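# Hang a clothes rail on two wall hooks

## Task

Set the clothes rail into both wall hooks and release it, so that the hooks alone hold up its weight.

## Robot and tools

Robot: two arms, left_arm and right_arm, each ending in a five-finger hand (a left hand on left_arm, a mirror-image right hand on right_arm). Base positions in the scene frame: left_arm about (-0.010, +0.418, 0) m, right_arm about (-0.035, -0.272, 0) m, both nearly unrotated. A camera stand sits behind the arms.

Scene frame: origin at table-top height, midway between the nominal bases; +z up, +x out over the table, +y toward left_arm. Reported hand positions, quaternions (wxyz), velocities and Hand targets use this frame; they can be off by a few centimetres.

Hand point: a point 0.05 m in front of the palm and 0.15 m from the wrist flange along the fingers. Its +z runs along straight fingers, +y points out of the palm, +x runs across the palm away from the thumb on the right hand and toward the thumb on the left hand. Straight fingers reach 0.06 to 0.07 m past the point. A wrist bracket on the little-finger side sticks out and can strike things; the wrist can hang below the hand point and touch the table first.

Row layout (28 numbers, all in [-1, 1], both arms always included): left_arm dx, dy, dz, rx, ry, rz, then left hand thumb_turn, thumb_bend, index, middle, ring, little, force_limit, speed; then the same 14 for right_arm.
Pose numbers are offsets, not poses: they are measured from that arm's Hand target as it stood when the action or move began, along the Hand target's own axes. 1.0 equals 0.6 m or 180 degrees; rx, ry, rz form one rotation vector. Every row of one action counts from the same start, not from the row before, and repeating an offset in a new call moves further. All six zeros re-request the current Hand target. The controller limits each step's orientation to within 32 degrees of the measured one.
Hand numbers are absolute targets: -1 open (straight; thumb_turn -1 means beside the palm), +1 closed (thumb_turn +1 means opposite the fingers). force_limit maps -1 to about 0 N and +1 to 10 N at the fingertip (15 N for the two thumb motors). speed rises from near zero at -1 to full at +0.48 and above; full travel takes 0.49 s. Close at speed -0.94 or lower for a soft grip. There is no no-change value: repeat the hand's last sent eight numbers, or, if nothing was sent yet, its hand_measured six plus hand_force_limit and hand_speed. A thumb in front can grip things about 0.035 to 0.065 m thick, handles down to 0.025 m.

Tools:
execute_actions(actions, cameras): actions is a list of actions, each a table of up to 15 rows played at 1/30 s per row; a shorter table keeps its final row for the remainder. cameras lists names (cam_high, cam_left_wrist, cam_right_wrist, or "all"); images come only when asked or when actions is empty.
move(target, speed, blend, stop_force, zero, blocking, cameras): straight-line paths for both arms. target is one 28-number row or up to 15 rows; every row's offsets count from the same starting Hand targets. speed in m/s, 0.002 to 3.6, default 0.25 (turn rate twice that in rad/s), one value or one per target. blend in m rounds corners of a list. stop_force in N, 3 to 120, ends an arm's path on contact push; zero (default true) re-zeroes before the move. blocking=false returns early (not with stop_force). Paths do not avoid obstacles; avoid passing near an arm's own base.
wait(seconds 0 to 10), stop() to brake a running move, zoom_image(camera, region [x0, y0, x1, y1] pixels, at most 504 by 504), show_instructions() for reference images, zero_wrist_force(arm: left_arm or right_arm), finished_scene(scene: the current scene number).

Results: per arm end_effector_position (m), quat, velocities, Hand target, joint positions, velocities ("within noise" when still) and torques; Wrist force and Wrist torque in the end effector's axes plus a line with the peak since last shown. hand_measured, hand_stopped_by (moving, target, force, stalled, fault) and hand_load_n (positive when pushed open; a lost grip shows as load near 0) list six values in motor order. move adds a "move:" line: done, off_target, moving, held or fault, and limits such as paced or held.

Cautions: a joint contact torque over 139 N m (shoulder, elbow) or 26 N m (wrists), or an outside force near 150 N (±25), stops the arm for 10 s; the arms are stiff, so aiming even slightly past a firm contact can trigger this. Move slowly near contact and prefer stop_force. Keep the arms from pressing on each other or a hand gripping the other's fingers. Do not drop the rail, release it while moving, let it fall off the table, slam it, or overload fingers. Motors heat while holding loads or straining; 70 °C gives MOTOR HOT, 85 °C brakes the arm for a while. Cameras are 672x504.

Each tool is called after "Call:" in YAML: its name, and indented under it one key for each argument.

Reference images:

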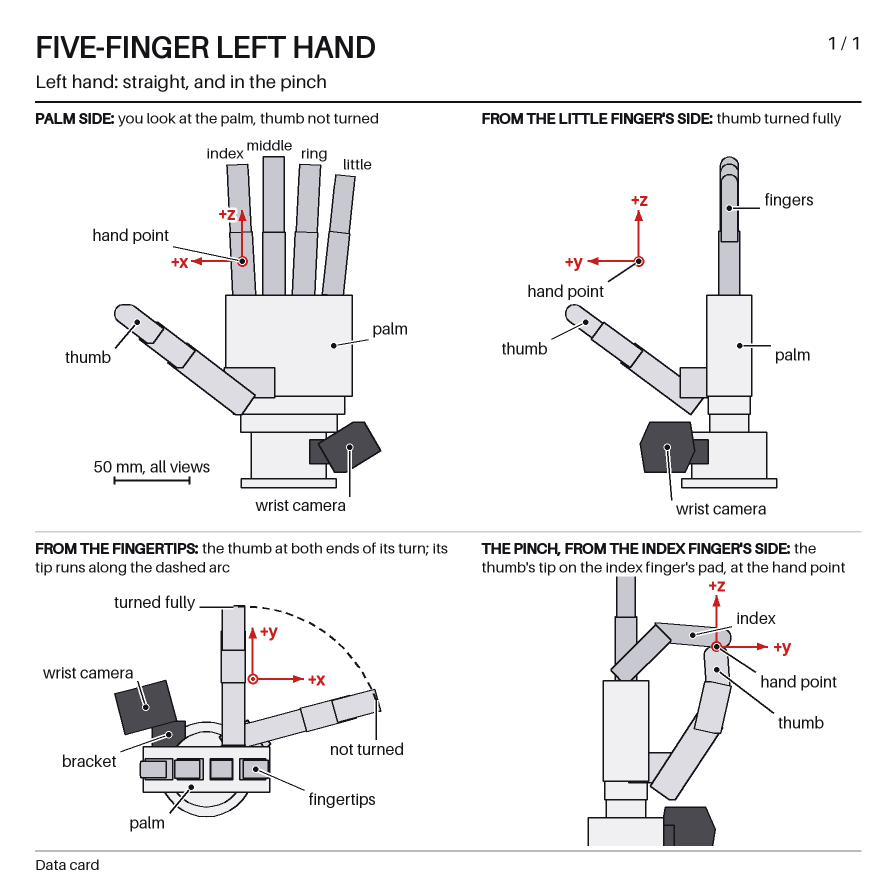

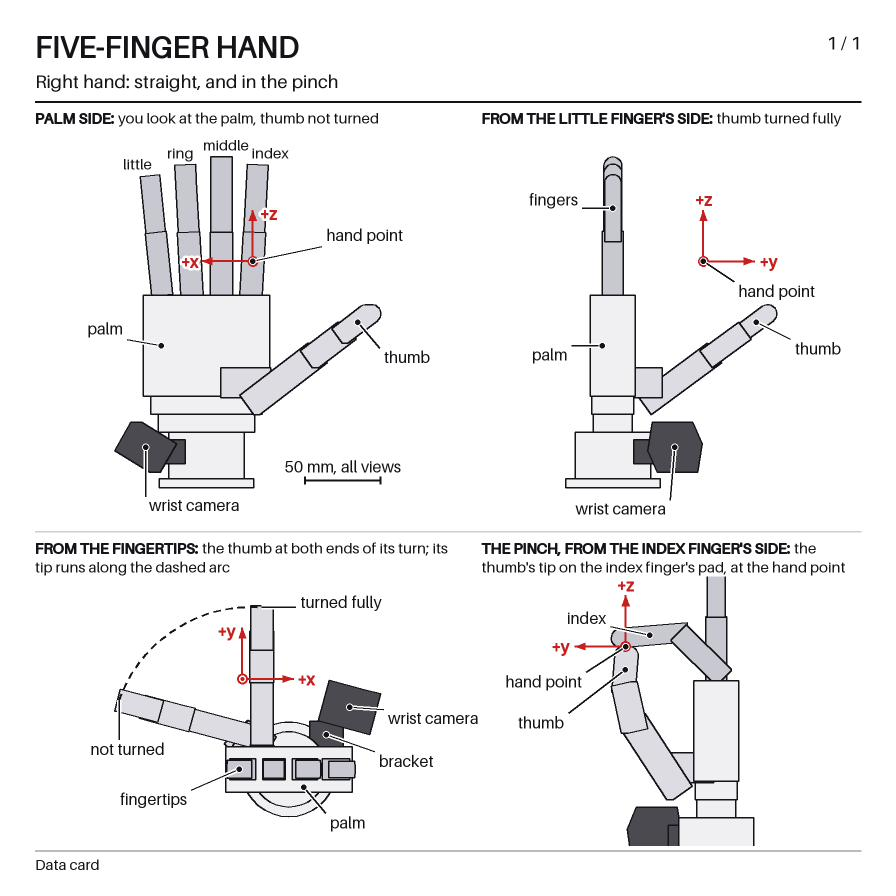

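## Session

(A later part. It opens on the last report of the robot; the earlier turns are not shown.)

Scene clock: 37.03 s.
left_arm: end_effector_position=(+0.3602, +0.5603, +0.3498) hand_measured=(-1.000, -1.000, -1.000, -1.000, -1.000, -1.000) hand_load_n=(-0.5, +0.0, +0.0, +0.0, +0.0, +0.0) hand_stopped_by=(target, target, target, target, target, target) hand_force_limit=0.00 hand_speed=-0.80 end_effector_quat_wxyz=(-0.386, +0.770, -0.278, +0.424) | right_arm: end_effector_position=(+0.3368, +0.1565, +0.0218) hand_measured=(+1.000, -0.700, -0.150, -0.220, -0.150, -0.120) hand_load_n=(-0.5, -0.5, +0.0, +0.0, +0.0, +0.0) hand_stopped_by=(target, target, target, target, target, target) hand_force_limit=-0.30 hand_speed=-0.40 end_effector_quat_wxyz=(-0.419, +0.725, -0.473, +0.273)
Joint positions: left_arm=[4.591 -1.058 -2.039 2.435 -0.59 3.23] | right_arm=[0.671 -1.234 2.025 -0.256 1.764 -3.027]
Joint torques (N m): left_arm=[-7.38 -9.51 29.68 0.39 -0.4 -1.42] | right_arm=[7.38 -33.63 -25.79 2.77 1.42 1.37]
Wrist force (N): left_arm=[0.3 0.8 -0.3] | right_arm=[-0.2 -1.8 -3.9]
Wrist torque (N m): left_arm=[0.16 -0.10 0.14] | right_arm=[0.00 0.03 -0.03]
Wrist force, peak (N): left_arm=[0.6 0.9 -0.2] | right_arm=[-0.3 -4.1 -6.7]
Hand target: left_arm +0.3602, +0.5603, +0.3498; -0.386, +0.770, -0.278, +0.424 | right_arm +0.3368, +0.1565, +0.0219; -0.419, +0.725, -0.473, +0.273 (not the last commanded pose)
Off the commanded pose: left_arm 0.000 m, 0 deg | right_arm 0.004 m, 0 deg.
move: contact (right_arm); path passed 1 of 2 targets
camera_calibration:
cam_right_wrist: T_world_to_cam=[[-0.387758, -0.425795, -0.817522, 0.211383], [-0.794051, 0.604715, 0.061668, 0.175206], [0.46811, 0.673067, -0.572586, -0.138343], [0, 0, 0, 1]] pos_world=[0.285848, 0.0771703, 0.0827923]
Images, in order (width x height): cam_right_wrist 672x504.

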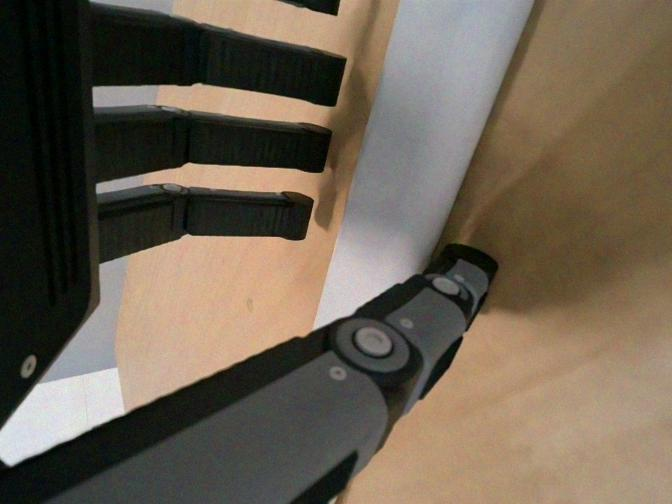

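Call:
move:
  target:
    - [0,0,0,0,0,0,-1,-1,-1,-1,-1,-1,0,-0.8, 0,-0.0020,-0.0012,0,0,0,1,-0.7,-0.15,-0.22,-0.15,-0.12,-0.3,-0.9]
    - [0,0,0,0,0,0,-1,-1,-1,-1,-1,-1,0,-0.8, 0,-0.0020,-0.0012,0,0,0,1,-0.5,0.2,0.15,0.2,0.2,-0.3,-0.9]
  speed: 0.02
  cameras: ["cam_right_wrist"]

Scene clock: 39.37 s.
left_arm: end_effector_position=(+0.3602, +0.5603, +0.3498) hand_measured=(-1.000, -1.000, -1.000, -1.000, -1.000, -1.000) hand_load_n=(+0.0, +0.0, +0.0, +0.0, +0.0, +0.0) hand_stopped_by=(target, target, target, target, target, target) hand_force_limit=0.00 hand_speed=-0.80 end_effector_quat_wxyz=(-0.386, +0.770, -0.278, +0.424) | right_arm: end_effector_position=(+0.3368, +0.1564, +0.0233) hand_measured=(+1.000, -0.566, +0.118, +0.058, +0.110, +0.200) hand_load_n=(+0.0, +7.5, +4.5, +3.5, +1.5, +0.0) hand_stopped_by=(target, force, force, force, force, target) hand_force_limit=-0.30 hand_speed=-0.90 end_effector_quat_wxyz=(-0.419, +0.725, -0.473, +0.273)
Joint positions: left_arm=[4.591 -1.058 -2.039 2.435 -0.59 3.23] | right_arm=[0.671 -1.237 2.023 -0.252 1.764 -3.027]
Joint torques (N m): left_arm=[-5.01 -9.79 30.58 0.28 -0.37 -1.53] | right_arm=[6.57 -34.82 -25.06 1.01 1.3 1.96]
Wrist force (N): left_arm=[0.4 0.6 0.0] | right_arm=[-0.2 0.0 -1.1]
Wrist torque (N m): left_arm=[0.12 -0.11 0.16] | right_arm=[0.14 -0.01 -0.01]
Wrist force, peak (N): left_arm=[0.5 0.8 0.0] | right_arm=[-0.3 -1.6 -4.1]
Hand target: left_arm +0.3602, +0.5603, +0.3498; -0.386, +0.770, -0.278, +0.424 | right_arm +0.3368, +0.1565, +0.0232; -0.419, +0.725, -0.473, +0.273
Off the commanded pose: left_arm 0.000 m, 0 deg | right_arm 0.000 m, 0 deg.
move: done
camera_calibration:
cam_right_wrist: T_world_to_cam=[[-0.387758, -0.425795, -0.817522, 0.212527], [-0.794051, 0.604715, 0.061668, 0.175119], [0.46811, 0.673067, -0.572586, -0.137542], [0, 0, 0, 1]] pos_world=[0.285848, 0.0771703, 0.0841923]
Images, in order (width x height): cam_right_wrist 672x504.

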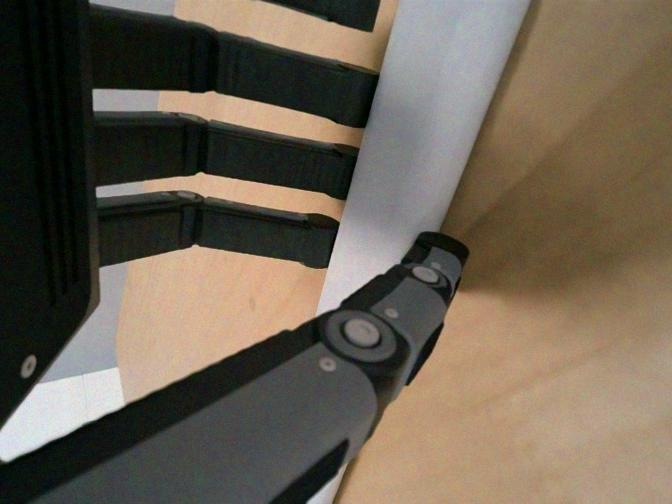

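Call:
move:
  target:
    - [0,0,0,0,0,0,-1,-1,-1,-1,-1,-1,0,-0.8, 0,0,0,0,0,0,1,-0.5,0.25,0.2,0.25,0.4,0.0,-0.94]
  speed: 0.02

Call:
move:
  target:
    - [0,0,0,0,0,0,-1,-1,-1,-1,-1,-1,0,-0.8, 0,-0.0433,-0.025,0,0,0,1,-0.5,0.25,0.2,0.25,0.4,0.0,-0.94]
  speed: 0.03
  cameras: ["cam_high","cam_right_wrist"]

Scene clock: 41.10 s.
left_arm: end_effector_position=(+0.3602, +0.5603, +0.3498) hand_measured=(-1.000, -1.000, -1.000, -1.000, -1.000, -1.000) hand_load_n=(-0.5, +0.0, +0.0, +0.0, +0.0, +0.0) hand_stopped_by=(target, target, target, target, target, target) hand_force_limit=0.00 hand_speed=-0.80 end_effector_quat_wxyz=(-0.386, +0.770, -0.278, +0.424) | right_arm: end_effector_position=(+0.3368, +0.1565, +0.0233) hand_measured=(+1.000, -0.566, +0.122, +0.062, +0.120, +0.400) hand_load_n=(+0.5, +9.5, +5.0, +4.5, +5.0, +0.0) hand_stopped_by=(target, force, force, force, force, target) hand_force_limit=0.00 hand_speed=-0.94 end_effector_quat_wxyz=(-0.419, +0.725, -0.473, +0.273)
Joint positions: left_arm=[4.591 -1.058 -2.039 2.435 -0.59 3.23] | right_arm=[0.671 -1.237 2.023 -0.252 1.764 -3.027]
Joint torques (N m): left_arm=[-5.09 -9.33 29.9 0.21 -0.37 -1.43] | right_arm=[8.2 -28.29 -22.3 -1.48 1.28 1.83]
Wrist force (N): left_arm=[0.4 0.6 0.0] | right_arm=[-0.3 -2.3 -1.1]
Wrist torque (N m): left_arm=[0.12 -0.11 0.15] | right_arm=[0.13 -0.06 -0.10]
Wrist force, peak (N): left_arm=[0.5 0.8 -0.2] | right_arm=[-0.2 -2.5 -1.0]
Hand target: left_arm +0.3602, +0.5603, +0.3498; -0.386, +0.770, -0.278, +0.424 | right_arm +0.3368, +0.1565, +0.0232; -0.419, +0.725, -0.473, +0.273
Off the commanded pose: left_arm 0.000 m, 0 deg | right_arm 0.000 m, 0 deg.
move: done

Scene clock: 42.53 s.
left_arm: end_effector_position=(+0.3602, +0.5603, +0.3498) hand_measured=(-1.000, -1.000, -1.000, -1.000, -1.000, -1.000) hand_load_n=(+0.0, +0.0, +0.0, +0.0, +0.0, +0.0) hand_stopped_by=(target, target, target, target, target, target) hand_force_limit=0.00 hand_speed=-0.80 end_effector_quat_wxyz=(-0.386, +0.770, -0.278, +0.424) | right_arm: end_effector_position=(+0.3368, +0.1564, +0.0532) hand_measured=(+1.000, -0.564, +0.124, +0.062, +0.120, +0.400) hand_load_n=(+0.0, +0.0, +0.0, +0.0, +0.0, +0.0) hand_stopped_by=(target, force, force, force, force, target) hand_force_limit=0.00 hand_speed=-0.94 end_effector_quat_wxyz=(-0.419, +0.725, -0.473, +0.273)
Joint positions: left_arm=[4.591 -1.058 -2.039 2.435 -0.59 3.23] | right_arm=[0.671 -1.289 1.996 -0.172 1.764 -3.027]
Joint torques (N m): left_arm=[-5.5 -9.11 29.91 0.35 -0.28 -1.42] | right_arm=[-7.66 -34.65 -27.02 2.55 -0.41 -1.71]
Wrist force (N): left_arm=[0.5 0.7 0.0] | right_arm=[-0.2 1.4 -1.2]
Wrist torque (N m): left_arm=[0.14 -0.12 0.16] | right_arm=[0.20 0.00 0.01]
Wrist force, peak (N): left_arm=[0.5 0.9 -0.2] | right_arm=[-0.2 3.1 0.1]
Hand target: left_arm +0.3602, +0.5603, +0.3498; -0.386, +0.770, -0.278, +0.424 | right_arm +0.3368, +0.1564, +0.0532; -0.419, +0.725, -0.473, +0.273
Off the commanded pose: left_arm 0.000 m, 0 deg | right_arm 0.000 m, 0 deg.
move: done
camera_calibration:
cam_right_wrist: T_world_to_cam=[[-0.387788, -0.425691, -0.817562, 0.236977], [-0.794022, 0.604746, 0.0617413, 0.173257], [0.468135, 0.673105, -0.572521, -0.120438], [0, 0, 0, 1]] pos_world=[0.285848, 0.0771701, 0.114093]
Images, in order (width x height): cam_high 672x504, cam_right_wrist 672x504.

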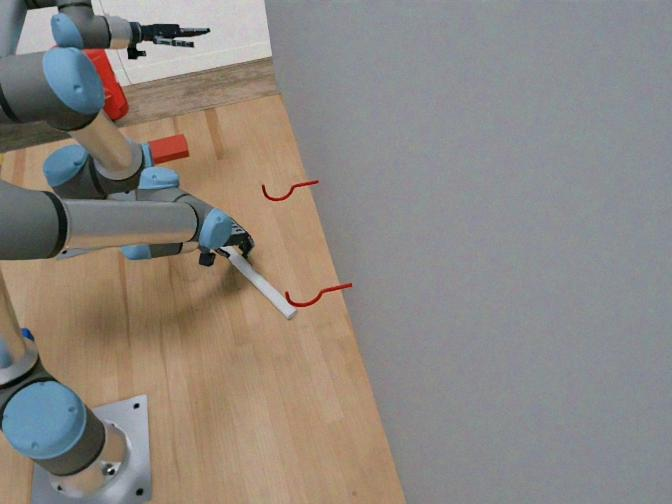

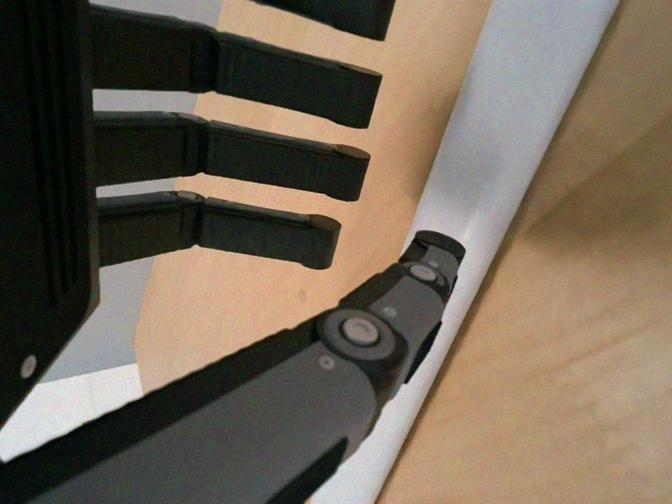

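Call:
move:
  target: [0,0,0,0,0,0,-1,-1,-1,-1,-1,-1,0,-0.8, 0,-0.0018,0.0029,-0.0278,0,0,1,-0.7,-0.1,-0.6,-0.1,-0.1,-0.3,-0.4]
  speed: 0.08

Call:
move:
  target:
    - [0,0,0,0,0,0,-1,-1,-1,-1,-1,-1,0,-0.8, 0,0.0328,0.0230,0,0,0,1,-0.7,-0.1,-0.6,-0.1,-0.1,-0.3,-0.4]
    - [0,0,0,0,0,0,-1,-1,-1,-1,-1,-1,0,-0.8, 0,0.0456,0.0320,0,0,0,1,-0.7,-0.1,-0.6,-0.1,-0.1,-0.3,-0.4]
  speed: [0.05,0.005]
  stop_force: 3
  cameras: ["cam_right_wrist","cam_high"]

Call:
zoom_image:
  camera: "cam_high"
  region: [190, 210, 270, 290]

Scene clock: 45.30 s.
left_arm: end_effector_position=(+0.3602, +0.5603, +0.3498) hand_measured=(-1.000, -1.000, -1.000, -1.000, -1.000, -1.000) hand_load_n=(-0.5, +0.0, -0.5, +0.0, +0.0, +0.0) hand_stopped_by=(target, target, target, target, target, target) hand_force_limit=0.00 hand_speed=-0.80 end_effector_quat_wxyz=(-0.386, +0.770, -0.278, +0.424) | right_arm: end_effector_position=(+0.3386, +0.1572, +0.0533) hand_measured=(+1.000, -0.700, -0.100, -0.600, -0.100, -0.100) hand_load_n=(+0.0, +0.0, +0.0, +0.0, +0.0, +0.0) hand_stopped_by=(target, target, target, target, target, target) hand_force_limit=-0.30 hand_speed=-0.40 end_effector_quat_wxyz=(-0.387, +0.743, -0.485, +0.252)
Joint positions: left_arm=[4.591 -1.058 -2.039 2.435 -0.59 3.23] | right_arm=[0.66 -1.261 1.919 -0.037 1.745 -3.017]
Joint torques (N m): left_arm=[-5.77 -9.26 30.73 0.4 -0.37 -1.6] | right_arm=[-8.39 -22.14 -30.06 2.78 -1.56 2.27]
Wrist force (N): left_arm=[0.3 0.9 -0.2] | right_arm=[0.0 1.1 -1.0]
Wrist torque (N m): left_arm=[0.16 -0.10 0.14] | right_arm=[0.14 -0.02 -0.13]
Wrist force, peak (N): left_arm=[0.5 0.8 -0.2] | right_arm=[0.1 1.5 -1.0]
Hand target: left_arm +0.3602, +0.5603, +0.3498; -0.386, +0.770, -0.278, +0.424 | right_arm +0.3386, +0.1572, +0.0533; -0.387, +0.743, -0.485, +0.252
Off the commanded pose: left_arm 0.000 m, 0 deg | right_arm 0.000 m, 0 deg.
move: done

Scene clock: 48.50 s.
left_arm: end_effector_position=(+0.3602, +0.5603, +0.3498) hand_measured=(-1.000, -1.000, -1.000, -1.000, -1.000, -1.000) hand_load_n=(+0.0, +0.0, +0.0, +0.0, +0.0, +0.0) hand_stopped_by=(target, target, target, target, target, target) hand_force_limit=0.00 hand_speed=-0.80 end_effector_quat_wxyz=(-0.386, +0.770, -0.278, +0.424) | right_arm: end_effector_position=(+0.3387, +0.1573, +0.0199) hand_measured=(+1.000, -0.700, -0.100, -0.600, -0.100, -0.100) hand_load_n=(+0.5, +0.0, +0.0, +0.0, +0.0, +0.0) hand_stopped_by=(target, target, target, target, target, target) hand_force_limit=-0.30 hand_speed=-0.40 end_effector_quat_wxyz=(-0.387, +0.743, -0.485, +0.252)
Joint positions: left_arm=[4.591 -1.058 -2.039 2.435 -0.59 3.23] | right_arm=[0.661 -1.206 1.951 -0.123 1.745 -3.017]
Joint torques (N m): left_arm=[-5.96 -8.36 31.03 0.39 -0.31 -1.44] | right_arm=[9.82 -21.95 -3.92 -2.07 0.35 2.27]
Wrist force (N): left_arm=[0.5 0.6 0.1] | right_arm=[-0.1 1.3 -1.0]
Wrist torque (N m): left_arm=[0.11 -0.13 0.16] | right_arm=[0.18 -0.01 -0.13]
Wrist force, peak (N): left_arm=[0.4 1.0 -0.2] | right_arm=[-0.1 1.4 -1.1]
Hand target: left_arm +0.3602, +0.5603, +0.3498; -0.386, +0.770, -0.278, +0.424 | right_arm +0.3387, +0.1573, +0.0199; -0.387, +0.743, -0.485, +0.252
Off the commanded pose: left_arm 0.000 m, 0 deg | right_arm 0.000 m, 0 deg.
move: done
camera_calibration:
cam_right_wrist: T_world_to_cam=[[-0.451117, -0.453735, -0.768516, 0.235747], [-0.787503, 0.607547, 0.103564, 0.172862], [0.419919, 0.651929, -0.631393, -0.120103], [0, 0, 0, 1]] pos_world=[0.292913, 0.080243, 0.0874408]
Images, in order (width x height): cam_high 672x504, cam_right_wrist 672x504.

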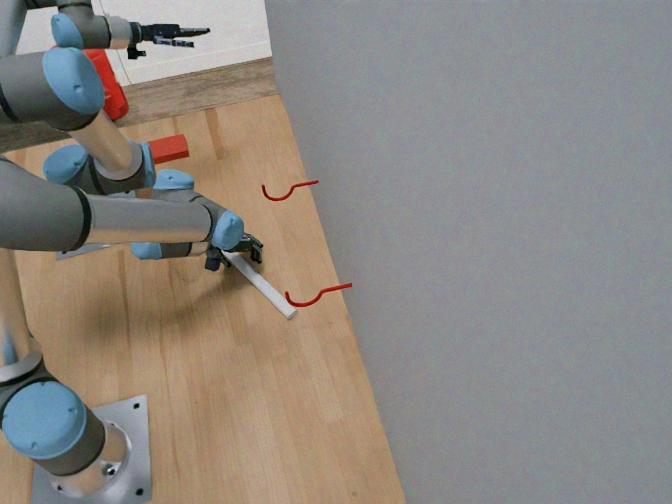

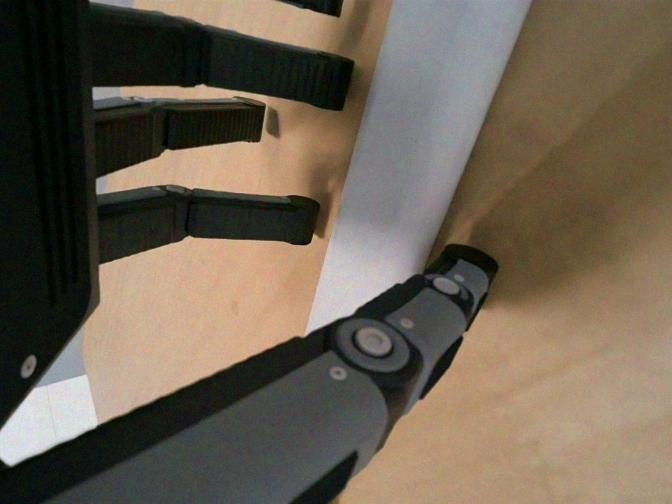

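Scaled by 6.300 from the camera's 672x504 image, which has a finer 960x720 frame.

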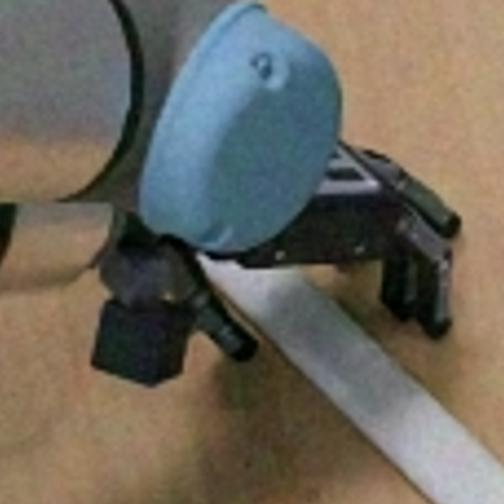

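Call:
move:
  target:
    - [0,0,0,0,0,0,-1,-1,-1,-1,-1,-1,0,-0.8, 0,0,0,0,0,0,1,-0.45,0.25,-0.6,0.25,0.1,-0.4,-0.9]
  speed: 0.02
  cameras: ["cam_right_wrist"]

Scene clock: 49.63 s.
left_arm: end_effector_position=(+0.3602, +0.5603, +0.3498) hand_measured=(-1.000, -1.000, -1.000, -1.000, -1.000, -1.000) hand_load_n=(-0.5, +0.0, +0.0, -0.5, +0.0, +0.0) hand_stopped_by=(target, target, target, target, target, target) hand_force_limit=0.00 hand_speed=-0.80 end_effector_quat_wxyz=(-0.386, +0.770, -0.278, +0.424) | right_arm: end_effector_position=(+0.3387, +0.1573, +0.0199) hand_measured=(+1.000, -0.594, +0.104, -0.600, +0.112, +0.100) hand_load_n=(+1.5, +5.5, +2.0, +0.0, +4.5, +0.5) hand_stopped_by=(target, force, force, target, force, target) hand_force_limit=-0.40 hand_speed=-0.90 end_effector_quat_wxyz=(-0.387, +0.743, -0.485, +0.252)
Joint positions: left_arm=[4.591 -1.058 -2.039 2.435 -0.59 3.23] | right_arm=[0.661 -1.206 1.951 -0.123 1.745 -3.017]
Joint torques (N m): left_arm=[-5.3 -9.03 30 0.18 -0.4 -1.5] | right_arm=[8.76 -22.49 -6.21 -1.74 0.34 2.17]
Wrist force (N): left_arm=[0.5 0.8 0.1] | right_arm=[0.1 1.2 -1.0]
Wrist torque (N m): left_arm=[0.13 -0.13 0.15] | right_arm=[0.15 -0.07 -0.15]
Wrist force, peak (N): left_arm=[0.4 1.0 -0.1] | right_arm=[0.0 1.9 -1.2]
Hand target: left_arm +0.3602, +0.5603, +0.3498; -0.386, +0.770, -0.278, +0.424 | right_arm +0.3387, +0.1573, +0.0199; -0.387, +0.743, -0.485, +0.252
Off the commanded pose: left_arm 0.000 m, 0 deg | right_arm 0.000 m, 0 deg.
move: done
camera_calibration:
cam_right_wrist: T_world_to_cam=[[-0.451117, -0.453735, -0.768516, 0.235747], [-0.787503, 0.607547, 0.103564, 0.172862], [0.419919, 0.651929, -0.631393, -0.120103], [0, 0, 0, 1]] pos_world=[0.292913, 0.080243, 0.0874408]
Images, in order (width x height): cam_right_wrist 672x504.

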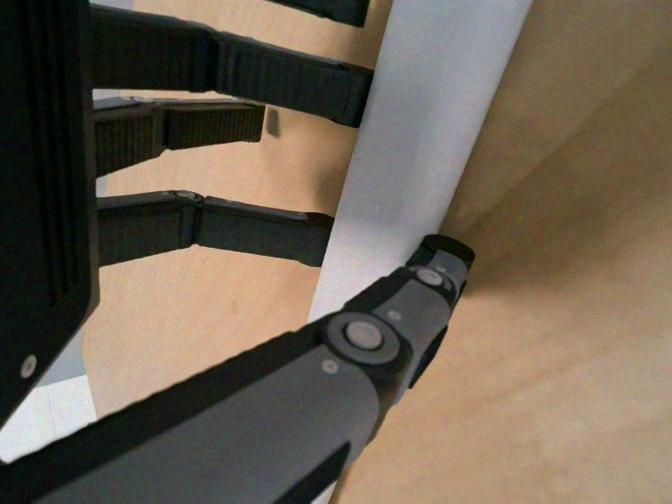

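Call:
move:
  target:
    - [0,0,0,0,0,0,-1,-1,-1,-1,-1,-1,0,-0.8, 0,0,0,0,0,0,1,-0.45,0.3,-0.6,0.25,0.1,0.0,-0.94]
  speed: 0.02

Call:
move:
  target:
    - [0,0,0,0,0,0,-1,-1,-1,-1,-1,-1,0,-0.8, 0,-0.0137,-0.0096,0,0,0,1,-0.45,0.3,-0.6,0.25,0.1,0.0,-0.94]
  speed: 0.02
  cameras: ["cam_right_wrist"]

Scene clock: 50.30 s.
left_arm: end_effector_position=(+0.3602, +0.5603, +0.3498) hand_measured=(-1.000, -1.000, -1.000, -1.000, -1.000, -1.000) hand_load_n=(+0.0, +0.0, +0.0, +0.0, +0.0, +0.0) hand_stopped_by=(target, target, target, target, target, target) hand_force_limit=0.00 hand_speed=-0.80 end_effector_quat_wxyz=(-0.386, +0.770, -0.278, +0.424) | right_arm: end_effector_position=(+0.3387, +0.1573, +0.0199) hand_measured=(+1.000, -0.594, +0.108, -0.600, +0.112, +0.100) hand_load_n=(+1.5, +6.5, +4.5, +0.0, +3.5, +0.5) hand_stopped_by=(target, force, force, target, force, target) hand_force_limit=0.00 hand_speed=-0.94 end_effector_quat_wxyz=(-0.387, +0.743, -0.485, +0.252)
Joint positions: left_arm=[4.591 -1.058 -2.039 2.435 -0.59 3.23] | right_arm=[0.661 -1.206 1.951 -0.123 1.745 -3.017]
Joint torques (N m): left_arm=[-5.33 -8.25 30.58 0.36 -0.37 -1.56] | right_arm=[9.75 -23.57 -6.75 -1.58 0.42 2.14]
Wrist force (N): left_arm=[0.5 0.6 -0.1] | right_arm=[0.0 1.1 -0.7]
Wrist torque (N m): left_arm=[0.13 -0.13 0.16] | right_arm=[0.18 -0.03 -0.13]
Wrist force, peak (N): left_arm=[0.5 0.8 -0.1] | right_arm=[0.1 1.5 -0.9]
Hand target: left_arm +0.3602, +0.5603, +0.3498; -0.386, +0.770, -0.278, +0.424 | right_arm +0.3387, +0.1573, +0.0199; -0.387, +0.743, -0.485, +0.252
Off the commanded pose: left_arm 0.000 m, 0 deg | right_arm 0.000 m, 0 deg.
move: done

Scene clock: 51.20 s.
left_arm: end_effector_position=(+0.3602, +0.5603, +0.3498) hand_measured=(-1.000, -1.000, -1.000, -1.000, -1.000, -1.000) hand_load_n=(+0.0, -0.5, +0.0, +0.0, +0.0, +0.0) hand_stopped_by=(target, target, target, target, target, target) hand_force_limit=0.00 hand_speed=-0.80 end_effector_quat_wxyz=(-0.386, +0.770, -0.278, +0.424) | right_arm: end_effector_position=(+0.3387, +0.1573, +0.0298) hand_measured=(+1.000, -0.592, +0.108, -0.600, +0.112, +0.100) hand_load_n=(+0.0, +0.0, +0.0, +0.0, +0.0, +0.0) hand_stopped_by=(target, force, force, target, force, target) hand_force_limit=0.00 hand_speed=-0.94 end_effector_quat_wxyz=(-0.387, +0.743, -0.485, +0.252)
Joint positions: left_arm=[4.591 -1.058 -2.039 2.435 -0.59 3.23] | right_arm=[0.661 -1.223 1.942 -0.097 1.745 -3.017]
Joint torques (N m): left_arm=[-5.48 -9.87 29.92 0.34 -0.22 -1.41] | right_arm=[4.47 -35.7 -28.13 2.76 -0.36 1.36]
Wrist force (N): left_arm=[0.5 0.8 -0.2] | right_arm=[0.0 1.2 -0.8]
Wrist torque (N m): left_arm=[0.15 -0.13 0.15] | right_arm=[0.16 -0.04 -0.13]
Wrist force, peak (N): left_arm=[0.7 0.7 0.0] | right_arm=[-0.2 2.9 0.3]
Hand target: left_arm +0.3602, +0.5603, +0.3498; -0.386, +0.770, -0.278, +0.424 | right_arm +0.3387, +0.1573, +0.0299; -0.387, +0.743, -0.485, +0.252
Off the commanded pose: left_arm 0.000 m, 0 deg | right_arm 0.000 m, 0 deg.
move: done
camera_calibration:
cam_right_wrist: T_world_to_cam=[[-0.451117, -0.453735, -0.768516, 0.243355], [-0.787503, 0.607547, 0.103564, 0.171837], [0.419919, 0.651929, -0.631393, -0.113852], [0, 0, 0, 1]] pos_world=[0.292913, 0.080243, 0.0973408]
Images, in order (width x height): cam_right_wrist 672x504.

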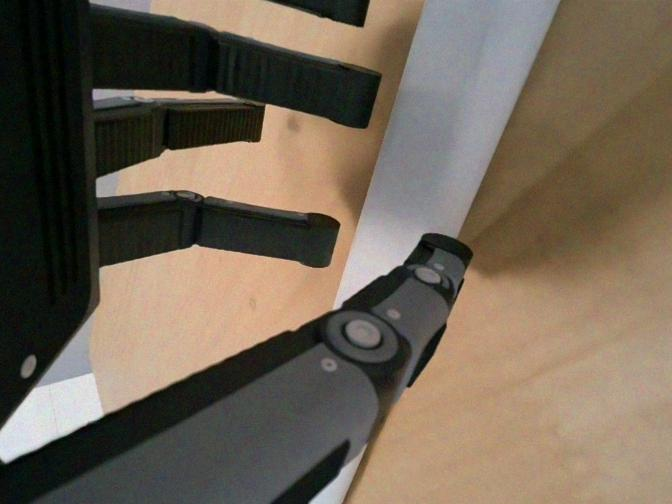

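Call:
zoom_image:
  camera: "cam_high"
  region: [276, 294, 306, 324]

This scene's latest camera images include none from cam_high. They are from: cam_right_wrist. cam_high's image comes with the result of a call that names it in "cameras".

Call:
wait:
  seconds: 0
  cameras: ["cam_high","cam_right_wrist"]

Call:
zoom_image:
  camera: "cam_high"
  region: [276, 294, 306, 324]

Call:
zoom_image:
  camera: "cam_high"
  region: [190, 210, 260, 280]

Scene clock: 51.53 s.
left_arm: end_effector_position=(+0.3602, +0.5603, +0.3498) hand_measured=(-1.000, -1.000, -1.000, -1.000, -1.000, -1.000) hand_load_n=(-0.5, +0.0, +0.0, +0.0, +0.0, +0.0) hand_stopped_by=(target, target, target, target, target, target) hand_force_limit=0.00 hand_speed=-0.80 end_effector_quat_wxyz=(-0.386, +0.770, -0.278, +0.424) | right_arm: end_effector_position=(+0.3387, +0.1573, +0.0299) hand_measured=(+1.000, -0.592, +0.108, -0.600, +0.112, +0.100) hand_load_n=(+0.0, +0.0, +0.5, +0.0, +0.0, +0.0) hand_stopped_by=(target, force, force, target, force, target) hand_force_limit=0.00 hand_speed=-0.94 end_effector_quat_wxyz=(-0.387, +0.743, -0.485, +0.252)
Joint positions: left_arm=[4.591 -1.058 -2.039 2.435 -0.59 3.23] | right_arm=[0.661 -1.223 1.942 -0.097 1.745 -3.017]
Joint torques (N m): left_arm=[-5.41 -8.79 30.55 0.22 -0.24 -1.6] | right_arm=[1.79 -35.87 -28.92 2.74 -0.94 1.05]
Wrist force (N): left_arm=[0.4 0.7 -0.1] | right_arm=[0.0 1.3 -1.0]
Wrist torque (N m): left_arm=[0.14 -0.12 0.15] | right_arm=[0.19 -0.04 -0.12]
Wrist force, peak (N): left_arm=[0.5 0.6 -0.3] | right_arm=[-0.1 1.4 -1.0]
Hand target: left_arm +0.3602, +0.5603, +0.3498; -0.386, +0.770, -0.278, +0.424 | right_arm +0.3387, +0.1573, +0.0299; -0.387, +0.743, -0.485, +0.252
Off the commanded pose: left_arm 0.000 m, 0 deg | right_arm 0.000 m, 0 deg.
camera_calibration:
cam_right_wrist: T_world_to_cam=[[-0.451117, -0.453735, -0.768516, 0.243432], [-0.787503, 0.607547, 0.103564, 0.171827], [0.419919, 0.651929, -0.631393, -0.113789], [0, 0, 0, 1]] pos_world=[0.292913, 0.080243, 0.0974408]
Images, in order (width x height): cam_high 672x504, cam_right_wrist 672x504.

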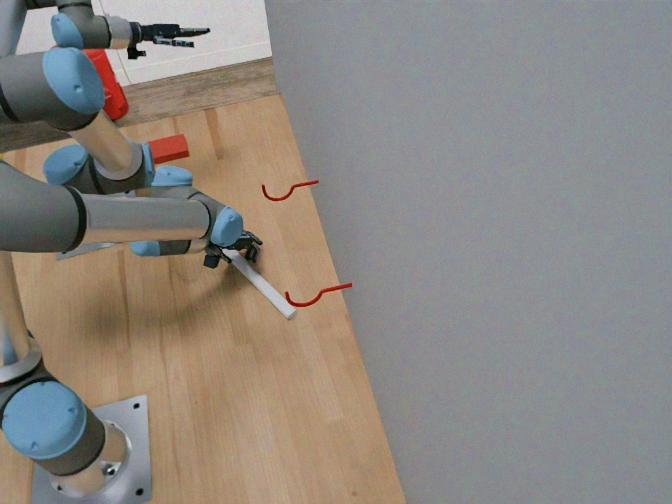

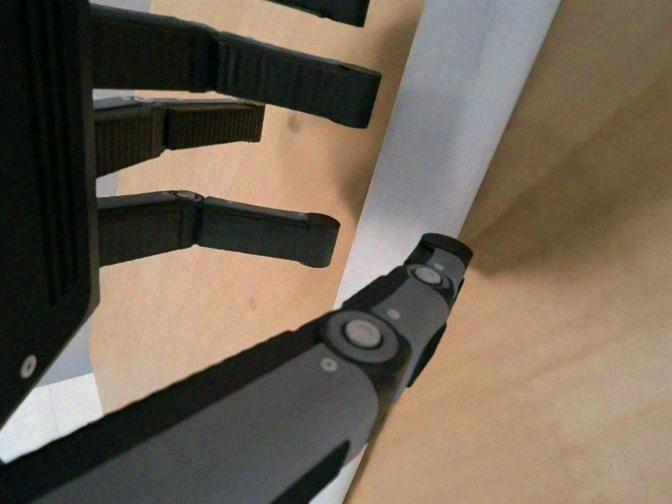

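Scaled by 16.800 from the camera's 672x504 image, which has a finer 960x720 frame.

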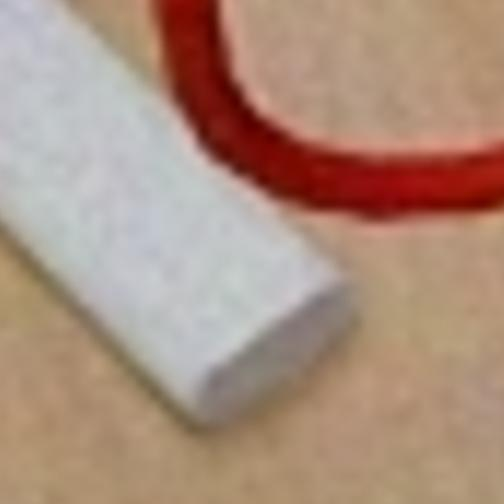

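Scaled by 7.200 from the camera's 672x504 image, which has a finer 960x720 frame.

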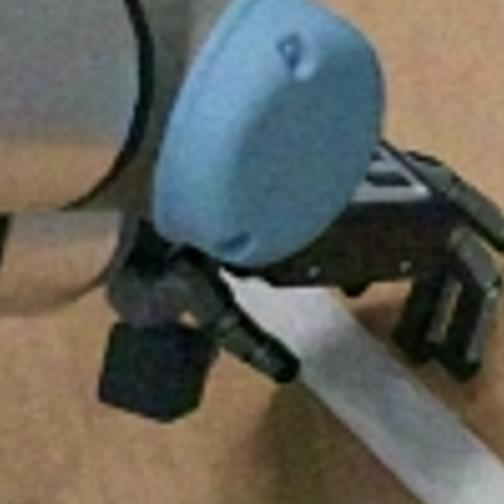

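Call:
move:
  target: [0,0,0,0,0,0,-1,-1,-1,-1,-1,-1,0,-0.8, 0,0,0,0,0,0,1,-0.66,0.0,-0.6,0.0,0.0,-0.3,-0.4]
  speed: 0.08

Call:
move:
  target:
    - [0,0,0,0,0,0,-1,-1,-1,-1,-1,-1,0,-0.8, 0,0.0109,0.0077,0,0,0,1,-0.66,0.0,-0.6,0.0,0.0,-0.3,-0.4]
    - [0,0,0,0,0,0,-1,-1,-1,-1,-1,-1,0,-0.8, 0,0.0273,0.0191,0,0,0,1,-0.66,0.0,-0.6,0.0,0.0,-0.3,-0.4]
  speed: [0.04,0.004]
  stop_force: 3
  cameras: ["cam_right_wrist","cam_high"]

Call:
zoom_image:
  camera: "cam_high"
  region: [190, 210, 270, 290]

Scene clock: 52.50 s.
left_arm: end_effector_position=(+0.3602, +0.5603, +0.3498) hand_measured=(-1.000, -1.000, -1.000, -1.000, -1.000, -1.000) hand_load_n=(+0.0, +0.0, +0.0, +0.0, +0.0, +0.0) hand_stopped_by=(target, target, target, target, target, target) hand_force_limit=0.00 hand_speed=-0.80 end_effector_quat_wxyz=(-0.386, +0.770, -0.278, +0.424) | right_arm: end_effector_position=(+0.3387, +0.1573, +0.0299) hand_measured=(+1.000, -0.660, +0.000, -0.600, +0.000, +0.000) hand_load_n=(+0.0, +0.0, +0.0, +0.0, +0.0, +0.5) hand_stopped_by=(target, target, target, target, target, target) hand_force_limit=-0.30 hand_speed=-0.40 end_effector_quat_wxyz=(-0.387, +0.743, -0.485, +0.252)
Joint positions: left_arm=[4.591 -1.058 -2.039 2.435 -0.59 3.23] | right_arm=[0.661 -1.223 1.942 -0.097 1.745 -3.017]
Joint torques (N m): left_arm=[-5.86 -9.24 29.98 0.39 -0.38 -1.49] | right_arm=[-5.26 -35.76 -27.19 1.97 -1.17 -0.39]
Wrist force (N): left_arm=[0.1 0.6 0.0] | right_arm=[-0.2 1.1 -0.7]
Wrist torque (N m): left_arm=[0.12 -0.06 0.13] | right_arm=[0.13 -0.01 -0.15]
Wrist force, peak (N): left_arm=[0.6 0.9 0.0] | right_arm=[-0.1 1.3 -1.2]
Hand target: left_arm +0.3602, +0.5603, +0.3498; -0.386, +0.770, -0.278, +0.424 | right_arm +0.3387, +0.1573, +0.0299; -0.387, +0.743, -0.485, +0.252
Off the commanded pose: left_arm 0.000 m, 0 deg | right_arm 0.000 m, 0 deg.
move: done

Scene clock: 55.17 s.
left_arm: end_effector_position=(+0.3602, +0.5603, +0.3498) hand_measured=(-1.000, -1.000, -1.000, -1.000, -1.000, -1.000) hand_load_n=(+0.0, +0.0, -0.5, +0.0, +0.0, +0.0) hand_stopped_by=(target, target, target, target, target, target) hand_force_limit=0.00 hand_speed=-0.80 end_effector_quat_wxyz=(-0.386, +0.770, -0.278, +0.424) | right_arm: end_effector_position=(+0.3387, +0.1573, +0.0181) hand_measured=(+1.000, -0.660, +0.000, -0.600, +0.000, +0.000) hand_load_n=(-0.5, -0.5, +0.0, +0.0, +0.0, +0.0) hand_stopped_by=(target, target, target, target, target, target) hand_force_limit=-0.30 hand_speed=-0.40 end_effector_quat_wxyz=(-0.387, +0.743, -0.485, +0.252)
Joint positions: left_arm=[4.591 -1.058 -2.039 2.435 -0.59 3.23] | right_arm=[0.661 -1.203 1.952 -0.127 1.745 -3.017]
Joint torques (N m): left_arm=[-5.9 -9.26 31.24 0.43 -0.19 -1.43] | right_arm=[-3.91 -35.52 -25.52 2.84 -0.19 -1.08]
Wrist force (N): left_arm=[0.5 0.7 -0.2] | right_arm=[0.0 -1.7 -4.1]
Wrist torque (N m): left_arm=[0.14 -0.12 0.16] | right_arm=[0.00 0.00 -0.15]
Wrist force, peak (N): left_arm=[0.4 0.9 -0.3] | right_arm=[-0.3 -3.2 -6.3]
Hand target: left_arm +0.3602, +0.5603, +0.3498; -0.386, +0.770, -0.278, +0.424 | right_arm +0.3387, +0.1573, +0.0182; -0.387, +0.743, -0.485, +0.252 (not the last commanded pose)
Off the commanded pose: left_arm 0.000 m, 0 deg | right_arm 0.008 m, 0 deg.
move: contact (right_arm); path passed 1 of 2 targets
camera_calibration:
cam_right_wrist: T_world_to_cam=[[-0.451179, -0.453691, -0.768507, 0.234377], [-0.787469, 0.607582, 0.103623, 0.173031], [0.419918, 0.651927, -0.631395, -0.121239], [0, 0, 0, 1]] pos_world=[0.292913, 0.0802429, 0.0856408]
Images, in order (width x height): cam_high 672x504, cam_right_wrist 672x504.

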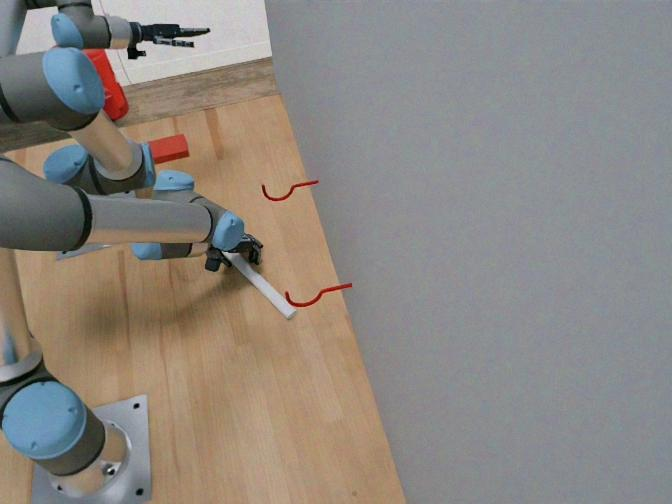

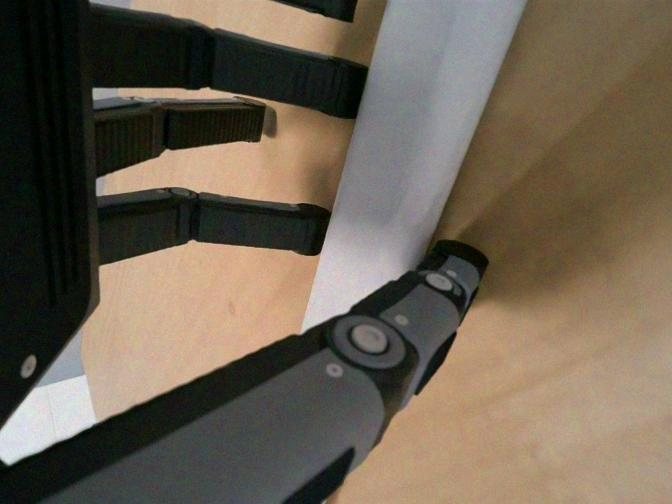

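Scaled by 6.300 from the camera's 672x504 image, which has a finer 960x720 frame.

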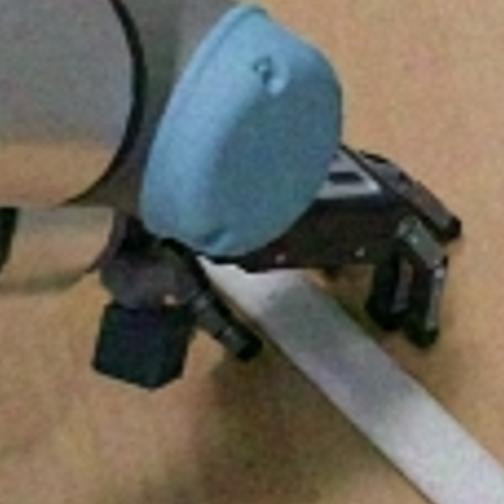

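Call:
move:
  target:
    - [0,0,0,0,0,0,-1,-1,-1,-1,-1,-1,0,-0.8, 0,-0.0007,-0.0005,0,0,0,1,-0.45,0.25,-0.6,0.25,0.0,-0.4,-0.9]
    - [0,0,0,0,0,0,-1,-1,-1,-1,-1,-1,0,-0.8, 0,-0.0007,-0.0005,0,0,0,1,-0.45,0.3,-0.6,0.25,0.0,0.5,-0.94]
  speed: 0.02

Call:
move:
  target:
    - [0,0,0,0,0,0,-1,-1,-1,-1,-1,-1,0,-0.8, 0,-0.0041,-0.0029,0,0,0,1,-0.45,0.3,-0.6,0.25,0.0,0.5,-0.94]
  speed: 0.01
  cameras: ["cam_right_wrist"]

Scene clock: 57.07 s.
left_arm: end_effector_position=(+0.3602, +0.5603, +0.3498) hand_measured=(-1.000, -1.000, -1.000, -1.000, -1.000, -1.000) hand_load_n=(+0.0, +0.0, +0.0, +0.0, +0.0, +0.0) hand_stopped_by=(target, target, target, target, target, target) hand_force_limit=0.00 hand_speed=-0.80 end_effector_quat_wxyz=(-0.386, +0.770, -0.278, +0.424) | right_arm: end_effector_position=(+0.3387, +0.1573, +0.0187) hand_measured=(+1.000, -0.606, +0.120, -0.600, +0.120, +0.000) hand_load_n=(+0.0, +9.0, +6.5, +0.0, +3.0, +0.0) hand_stopped_by=(target, force, force, target, force, target) hand_force_limit=0.50 hand_speed=-0.94 end_effector_quat_wxyz=(-0.387, +0.743, -0.485, +0.252)
Joint positions: left_arm=[4.591 -1.058 -2.039 2.435 -0.59 3.23] | right_arm=[0.661 -1.204 1.952 -0.126 1.745 -3.017]
Joint torques (N m): left_arm=[-5.73 -7.73 30.13 0.28 -0.24 -1.5] | right_arm=[-6.32 -37.59 -28.76 2.51 -0.05 -1.29]
Wrist force (N): left_arm=[0.5 0.7 0.1] | right_arm=[0.1 2.8 0.3]
Wrist torque (N m): left_arm=[0.12 -0.12 0.15] | right_arm=[0.17 -0.06 -0.13]
Wrist force, peak (N): left_arm=[0.6 0.9 0.0] | right_arm=[-0.2 -0.3 -5.0]
Hand target: left_arm +0.3602, +0.5603, +0.3498; -0.386, +0.770, -0.278, +0.424 | right_arm +0.3387, +0.1573, +0.0187; -0.387, +0.743, -0.485, +0.252
Off the commanded pose: left_arm 0.000 m, 0 deg | right_arm 0.000 m, 0 deg.
move: done

Scene clock: 57.80 s.
left_arm: end_effector_position=(+0.3602, +0.5603, +0.3498) hand_measured=(-1.000, -1.000, -1.000, -1.000, -1.000, -1.000) hand_load_n=(+0.0, +0.0, +0.0, +0.0, +0.0, +0.0) hand_stopped_by=(target, target, target, target, target, target) hand_force_limit=0.00 hand_speed=-0.80 end_effector_quat_wxyz=(-0.386, +0.770, -0.278, +0.424) | right_arm: end_effector_position=(+0.3387, +0.1573, +0.0216) hand_measured=(+1.000, -0.606, +0.120, -0.600, +0.120, +0.000) hand_load_n=(+0.0, +8.5, +6.5, +0.0, +2.5, +0.0) hand_stopped_by=(target, force, force, target, force, target) hand_force_limit=0.50 hand_speed=-0.94 end_effector_quat_wxyz=(-0.387, +0.743, -0.485, +0.252)
Joint positions: left_arm=[4.591 -1.058 -2.039 2.435 -0.59 3.23] | right_arm=[0.661 -1.209 1.949 -0.119 1.745 -3.017]
Joint torques (N m): left_arm=[-5.91 -9.14 31.23 0.25 -0.16 -1.38] | right_arm=[-5.07 -36.55 -28.19 2.7 -0.01 -1]
Wrist force (N): left_arm=[0.4 0.7 -0.1] | right_arm=[-0.2 3.4 0.6]
Wrist torque (N m): left_arm=[0.14 -0.11 0.15] | right_arm=[0.20 -0.02 -0.10]
Wrist force, peak (N): left_arm=[0.6 0.8 0.0] | right_arm=[0.0 3.5 0.6]
Hand target: left_arm +0.3602, +0.5603, +0.3498; -0.386, +0.770, -0.278, +0.424 | right_arm +0.3387, +0.1573, +0.0217; -0.387, +0.743, -0.485, +0.252
Off the commanded pose: left_arm 0.000 m, 0 deg | right_arm 0.000 m, 0 deg.
move: done
camera_calibration:
cam_right_wrist: T_world_to_cam=[[-0.451117, -0.453735, -0.768516, 0.237053], [-0.787503, 0.607547, 0.103564, 0.172686], [0.419919, 0.651929, -0.631393, -0.119029], [0, 0, 0, 1]] pos_world=[0.292913, 0.080243, 0.0891408]
Images, in order (width x height): cam_right_wrist 672x504.

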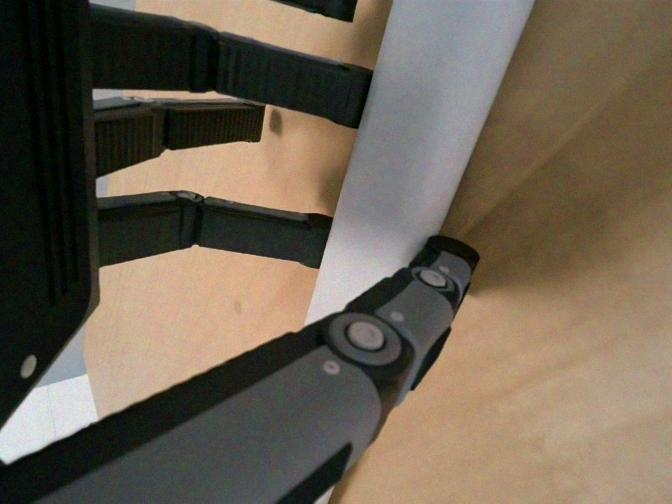

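Call:
move:
  target:
    - [0,0,0,0,0,0,-1,-1,-1,-1,-1,-1,0,-0.8, 0,-0.0068,-0.0048,0,0,0,1,-0.45,0.3,-0.6,0.25,0.0,0.5,-0.94]
    - [0,0,0,0,0,0,-1,-1,-1,-1,-1,-1,0,-0.8, 0,-0.0068,-0.0048,0,0,0,1,-0.45,0.3,0.3,0.25,0.0,-0.3,-0.9]
  speed: 0.01
  cameras: ["cam_right_wrist"]

Scene clock: 61.60 s.
left_arm: end_effector_position=(+0.3602, +0.5603, +0.3498) hand_measured=(-1.000, -1.000, -1.000, -1.000, -1.000, -1.000) hand_load_n=(-0.5, +0.0, +0.0, +0.0, +0.0, +0.0) hand_stopped_by=(target, target, target, target, target, target) hand_force_limit=0.00 hand_speed=-0.80 end_effector_quat_wxyz=(-0.386, +0.770, -0.278, +0.424) | right_arm: end_effector_position=(+0.3387, +0.1573, +0.0267) hand_measured=(+1.000, -0.606, +0.120, +0.088, +0.120, +0.000) hand_load_n=(+0.0, +9.5, +4.5, +5.0, +0.0, +0.0) hand_stopped_by=(target, force, force, force, force, target) hand_force_limit=-0.30 hand_speed=-0.90 end_effector_quat_wxyz=(-0.387, +0.743, -0.485, +0.252)
Joint positions: left_arm=[4.591 -1.058 -2.039 2.435 -0.59 3.23] | right_arm=[0.661 -1.218 1.945 -0.106 1.745 -3.017]
Joint torques (N m): left_arm=[-5.2 -9.59 30.72 0.19 -0.1 -1.45] | right_arm=[-5.95 -37.91 -27.69 2.3 -0.45 -1.55]
Wrist force (N): left_arm=[0.4 0.7 0.0] | right_arm=[0.1 3.3 0.7]
Wrist torque (N m): left_arm=[0.13 -0.12 0.15] | right_arm=[0.19 -0.09 -0.08]
Wrist force, peak (N): left_arm=[0.5 0.8 -0.4] | right_arm=[0.0 3.5 0.8]
Hand target: left_arm +0.3602, +0.5603, +0.3498; -0.386, +0.770, -0.278, +0.424 | right_arm +0.3387, +0.1573, +0.0267; -0.387, +0.743, -0.485, +0.252
Off the commanded pose: left_arm 0.000 m, 0 deg | right_arm 0.000 m, 0 deg.
move: done
camera_calibration:
cam_right_wrist: T_world_to_cam=[[-0.451117, -0.453735, -0.768516, 0.240927], [-0.787503, 0.607547, 0.103564, 0.172079], [0.419919, 0.651929, -0.631393, -0.115767], [0, 0, 0, 1]] pos_world=[0.292813, 0.080243, 0.0942408]
Images, in order (width x height): cam_right_wrist 672x504.

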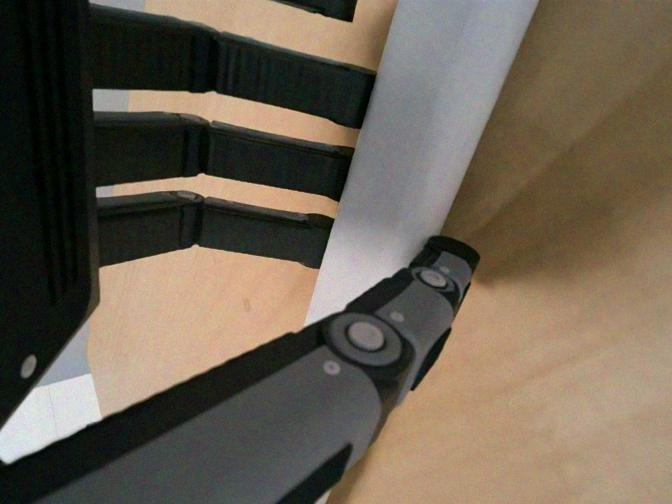

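Call:
move:
  target:
    - [0,0,0,0,0,0,-1,-1,-1,-1,-1,-1,0,-0.8, 0,0,0,0,0,0,1,-0.45,0.35,0.35,0.25,0.0,0.2,-0.94]
    - [0,0,0,0,0,0,-1,-1,-1,-1,-1,-1,0,-0.8, 0,0,0,0,0,0,1,-0.45,0.35,0.35,0.3,0.35,-0.7,-0.9]
  speed: 0.01

Call:
move:
  target:
    - [0,0,0,0,0,0,-1,-1,-1,-1,-1,-1,0,-0.8, 0,-0.0819,-0.0574,0,0,0,1,-0.45,0.35,0.35,0.3,0.35,-0.7,-0.9]
  speed: 0.03
  cameras: ["cam_right_wrist","cam_high"]

Call:
zoom_image:
  camera: "cam_high"
  region: [160, 170, 320, 330]

Scene clock: 63.87 s.
left_arm: end_effector_position=(+0.3602, +0.5603, +0.3498) hand_measured=(-1.000, -1.000, -1.000, -1.000, -1.000, -1.000) hand_load_n=(-0.5, +0.0, +0.0, +0.0, +0.0, +0.0) hand_stopped_by=(target, target, target, target, target, target) hand_force_limit=0.00 hand_speed=-0.80 end_effector_quat_wxyz=(-0.386, +0.770, -0.278, +0.424) | right_arm: end_effector_position=(+0.3387, +0.1573, +0.0267) hand_measured=(+1.000, -0.608, +0.130, +0.092, +0.128, +0.350) hand_load_n=(+0.0, +13.0, +8.0, +4.0, +1.5, +0.0) hand_stopped_by=(target, force, force, force, force, target) hand_force_limit=-0.70 hand_speed=-0.90 end_effector_quat_wxyz=(-0.387, +0.743, -0.485, +0.252)
Joint positions: left_arm=[4.591 -1.058 -2.039 2.435 -0.59 3.23] | right_arm=[0.661 -1.218 1.945 -0.106 1.745 -3.017]
Joint torques (N m): left_arm=[-4.62 -9.07 30.47 0.31 -0.24 -1.43] | right_arm=[-7.12 -36.71 -26.78 1.94 -0.96 -1.88]
Wrist force (N): left_arm=[0.3 0.6 -0.1] | right_arm=[0.1 3.5 0.8]
Wrist torque (N m): left_arm=[0.12 -0.10 0.15] | right_arm=[0.21 -0.07 -0.10]
Wrist force, peak (N): left_arm=[0.5 0.9 0.0] | right_arm=[0.2 3.6 0.6]
Hand target: left_arm +0.3602, +0.5603, +0.3498; -0.386, +0.770, -0.278, +0.424 | right_arm +0.3387, +0.1573, +0.0267; -0.387, +0.743, -0.485, +0.252
Off the commanded pose: left_arm 0.000 m, 0 deg | right_arm 0.000 m, 0 deg.
move: done

Scene clock: 66.30 s.
left_arm: end_effector_position=(+0.3602, +0.5603, +0.3498) hand_measured=(-1.000, -1.000, -1.000, -1.000, -1.000, -1.000) hand_load_n=(+0.0, +0.0, +0.0, +0.0, +0.0, +0.0) hand_stopped_by=(target, target, target, target, target, target) hand_force_limit=0.00 hand_speed=-0.80 end_effector_quat_wxyz=(-0.386, +0.770, -0.278, +0.424) | right_arm: end_effector_position=(+0.3387, +0.1572, +0.0866) hand_measured=(+1.000, -0.608, +0.130, +0.092, +0.128, +0.350) hand_load_n=(+0.0, +13.0, +7.5, +4.5, +1.5, +0.0) hand_stopped_by=(target, force, force, force, force, target) hand_force_limit=-0.70 hand_speed=-0.90 end_effector_quat_wxyz=(-0.387, +0.743, -0.485, +0.252)
Joint positions: left_arm=[4.591 -1.058 -2.039 2.435 -0.59 3.23] | right_arm=[0.66 -1.308 1.881 0.049 1.745 -3.017]
Joint torques (N m): left_arm=[-4.6 -9.56 30.66 0.14 -0.22 -1.28] | right_arm=[-7.84 -34.76 -31.1 2.68 -1.24 -2.38]
Wrist force (N): left_arm=[0.5 0.8 -0.1] | right_arm=[-0.1 3.2 0.8]
Wrist torque (N m): left_arm=[0.16 -0.13 0.15] | right_arm=[0.15 -0.04 -0.09]
Wrist force, peak (N): left_arm=[0.3 0.9 -0.3] | right_arm=[-0.1 3.6 0.9]
Hand target: left_arm +0.3602, +0.5603, +0.3498; -0.386, +0.770, -0.278, +0.424 | right_arm +0.3387, +0.1572, +0.0867; -0.387, +0.743, -0.485, +0.252
Off the commanded pose: left_arm 0.000 m, 0 deg | right_arm 0.000 m, 0 deg.
move: done
camera_calibration:
cam_right_wrist: T_world_to_cam=[[-0.451117, -0.453735, -0.768516, 0.286961], [-0.787503, 0.607547, 0.103564, 0.166015], [0.419919, 0.651929, -0.631393, -0.0779237], [0, 0, 0, 1]] pos_world=[0.292913, 0.080143, 0.154141]
Images, in order (width x height): cam_high 672x504, cam_right_wrist 672x504.

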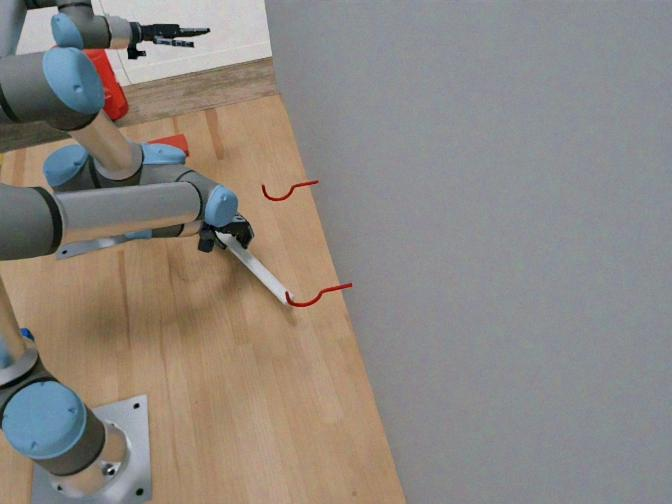

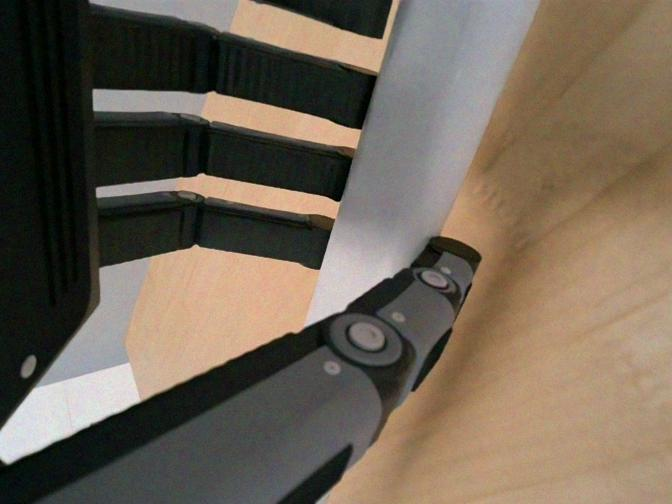

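Scaled by 3.150 from the camera's 672x504 image, which has a finer 960x720 frame.

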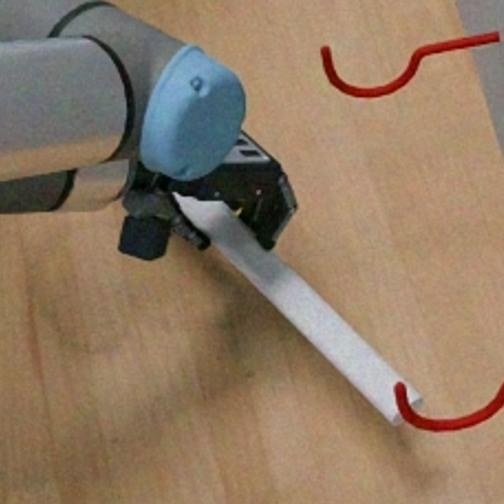

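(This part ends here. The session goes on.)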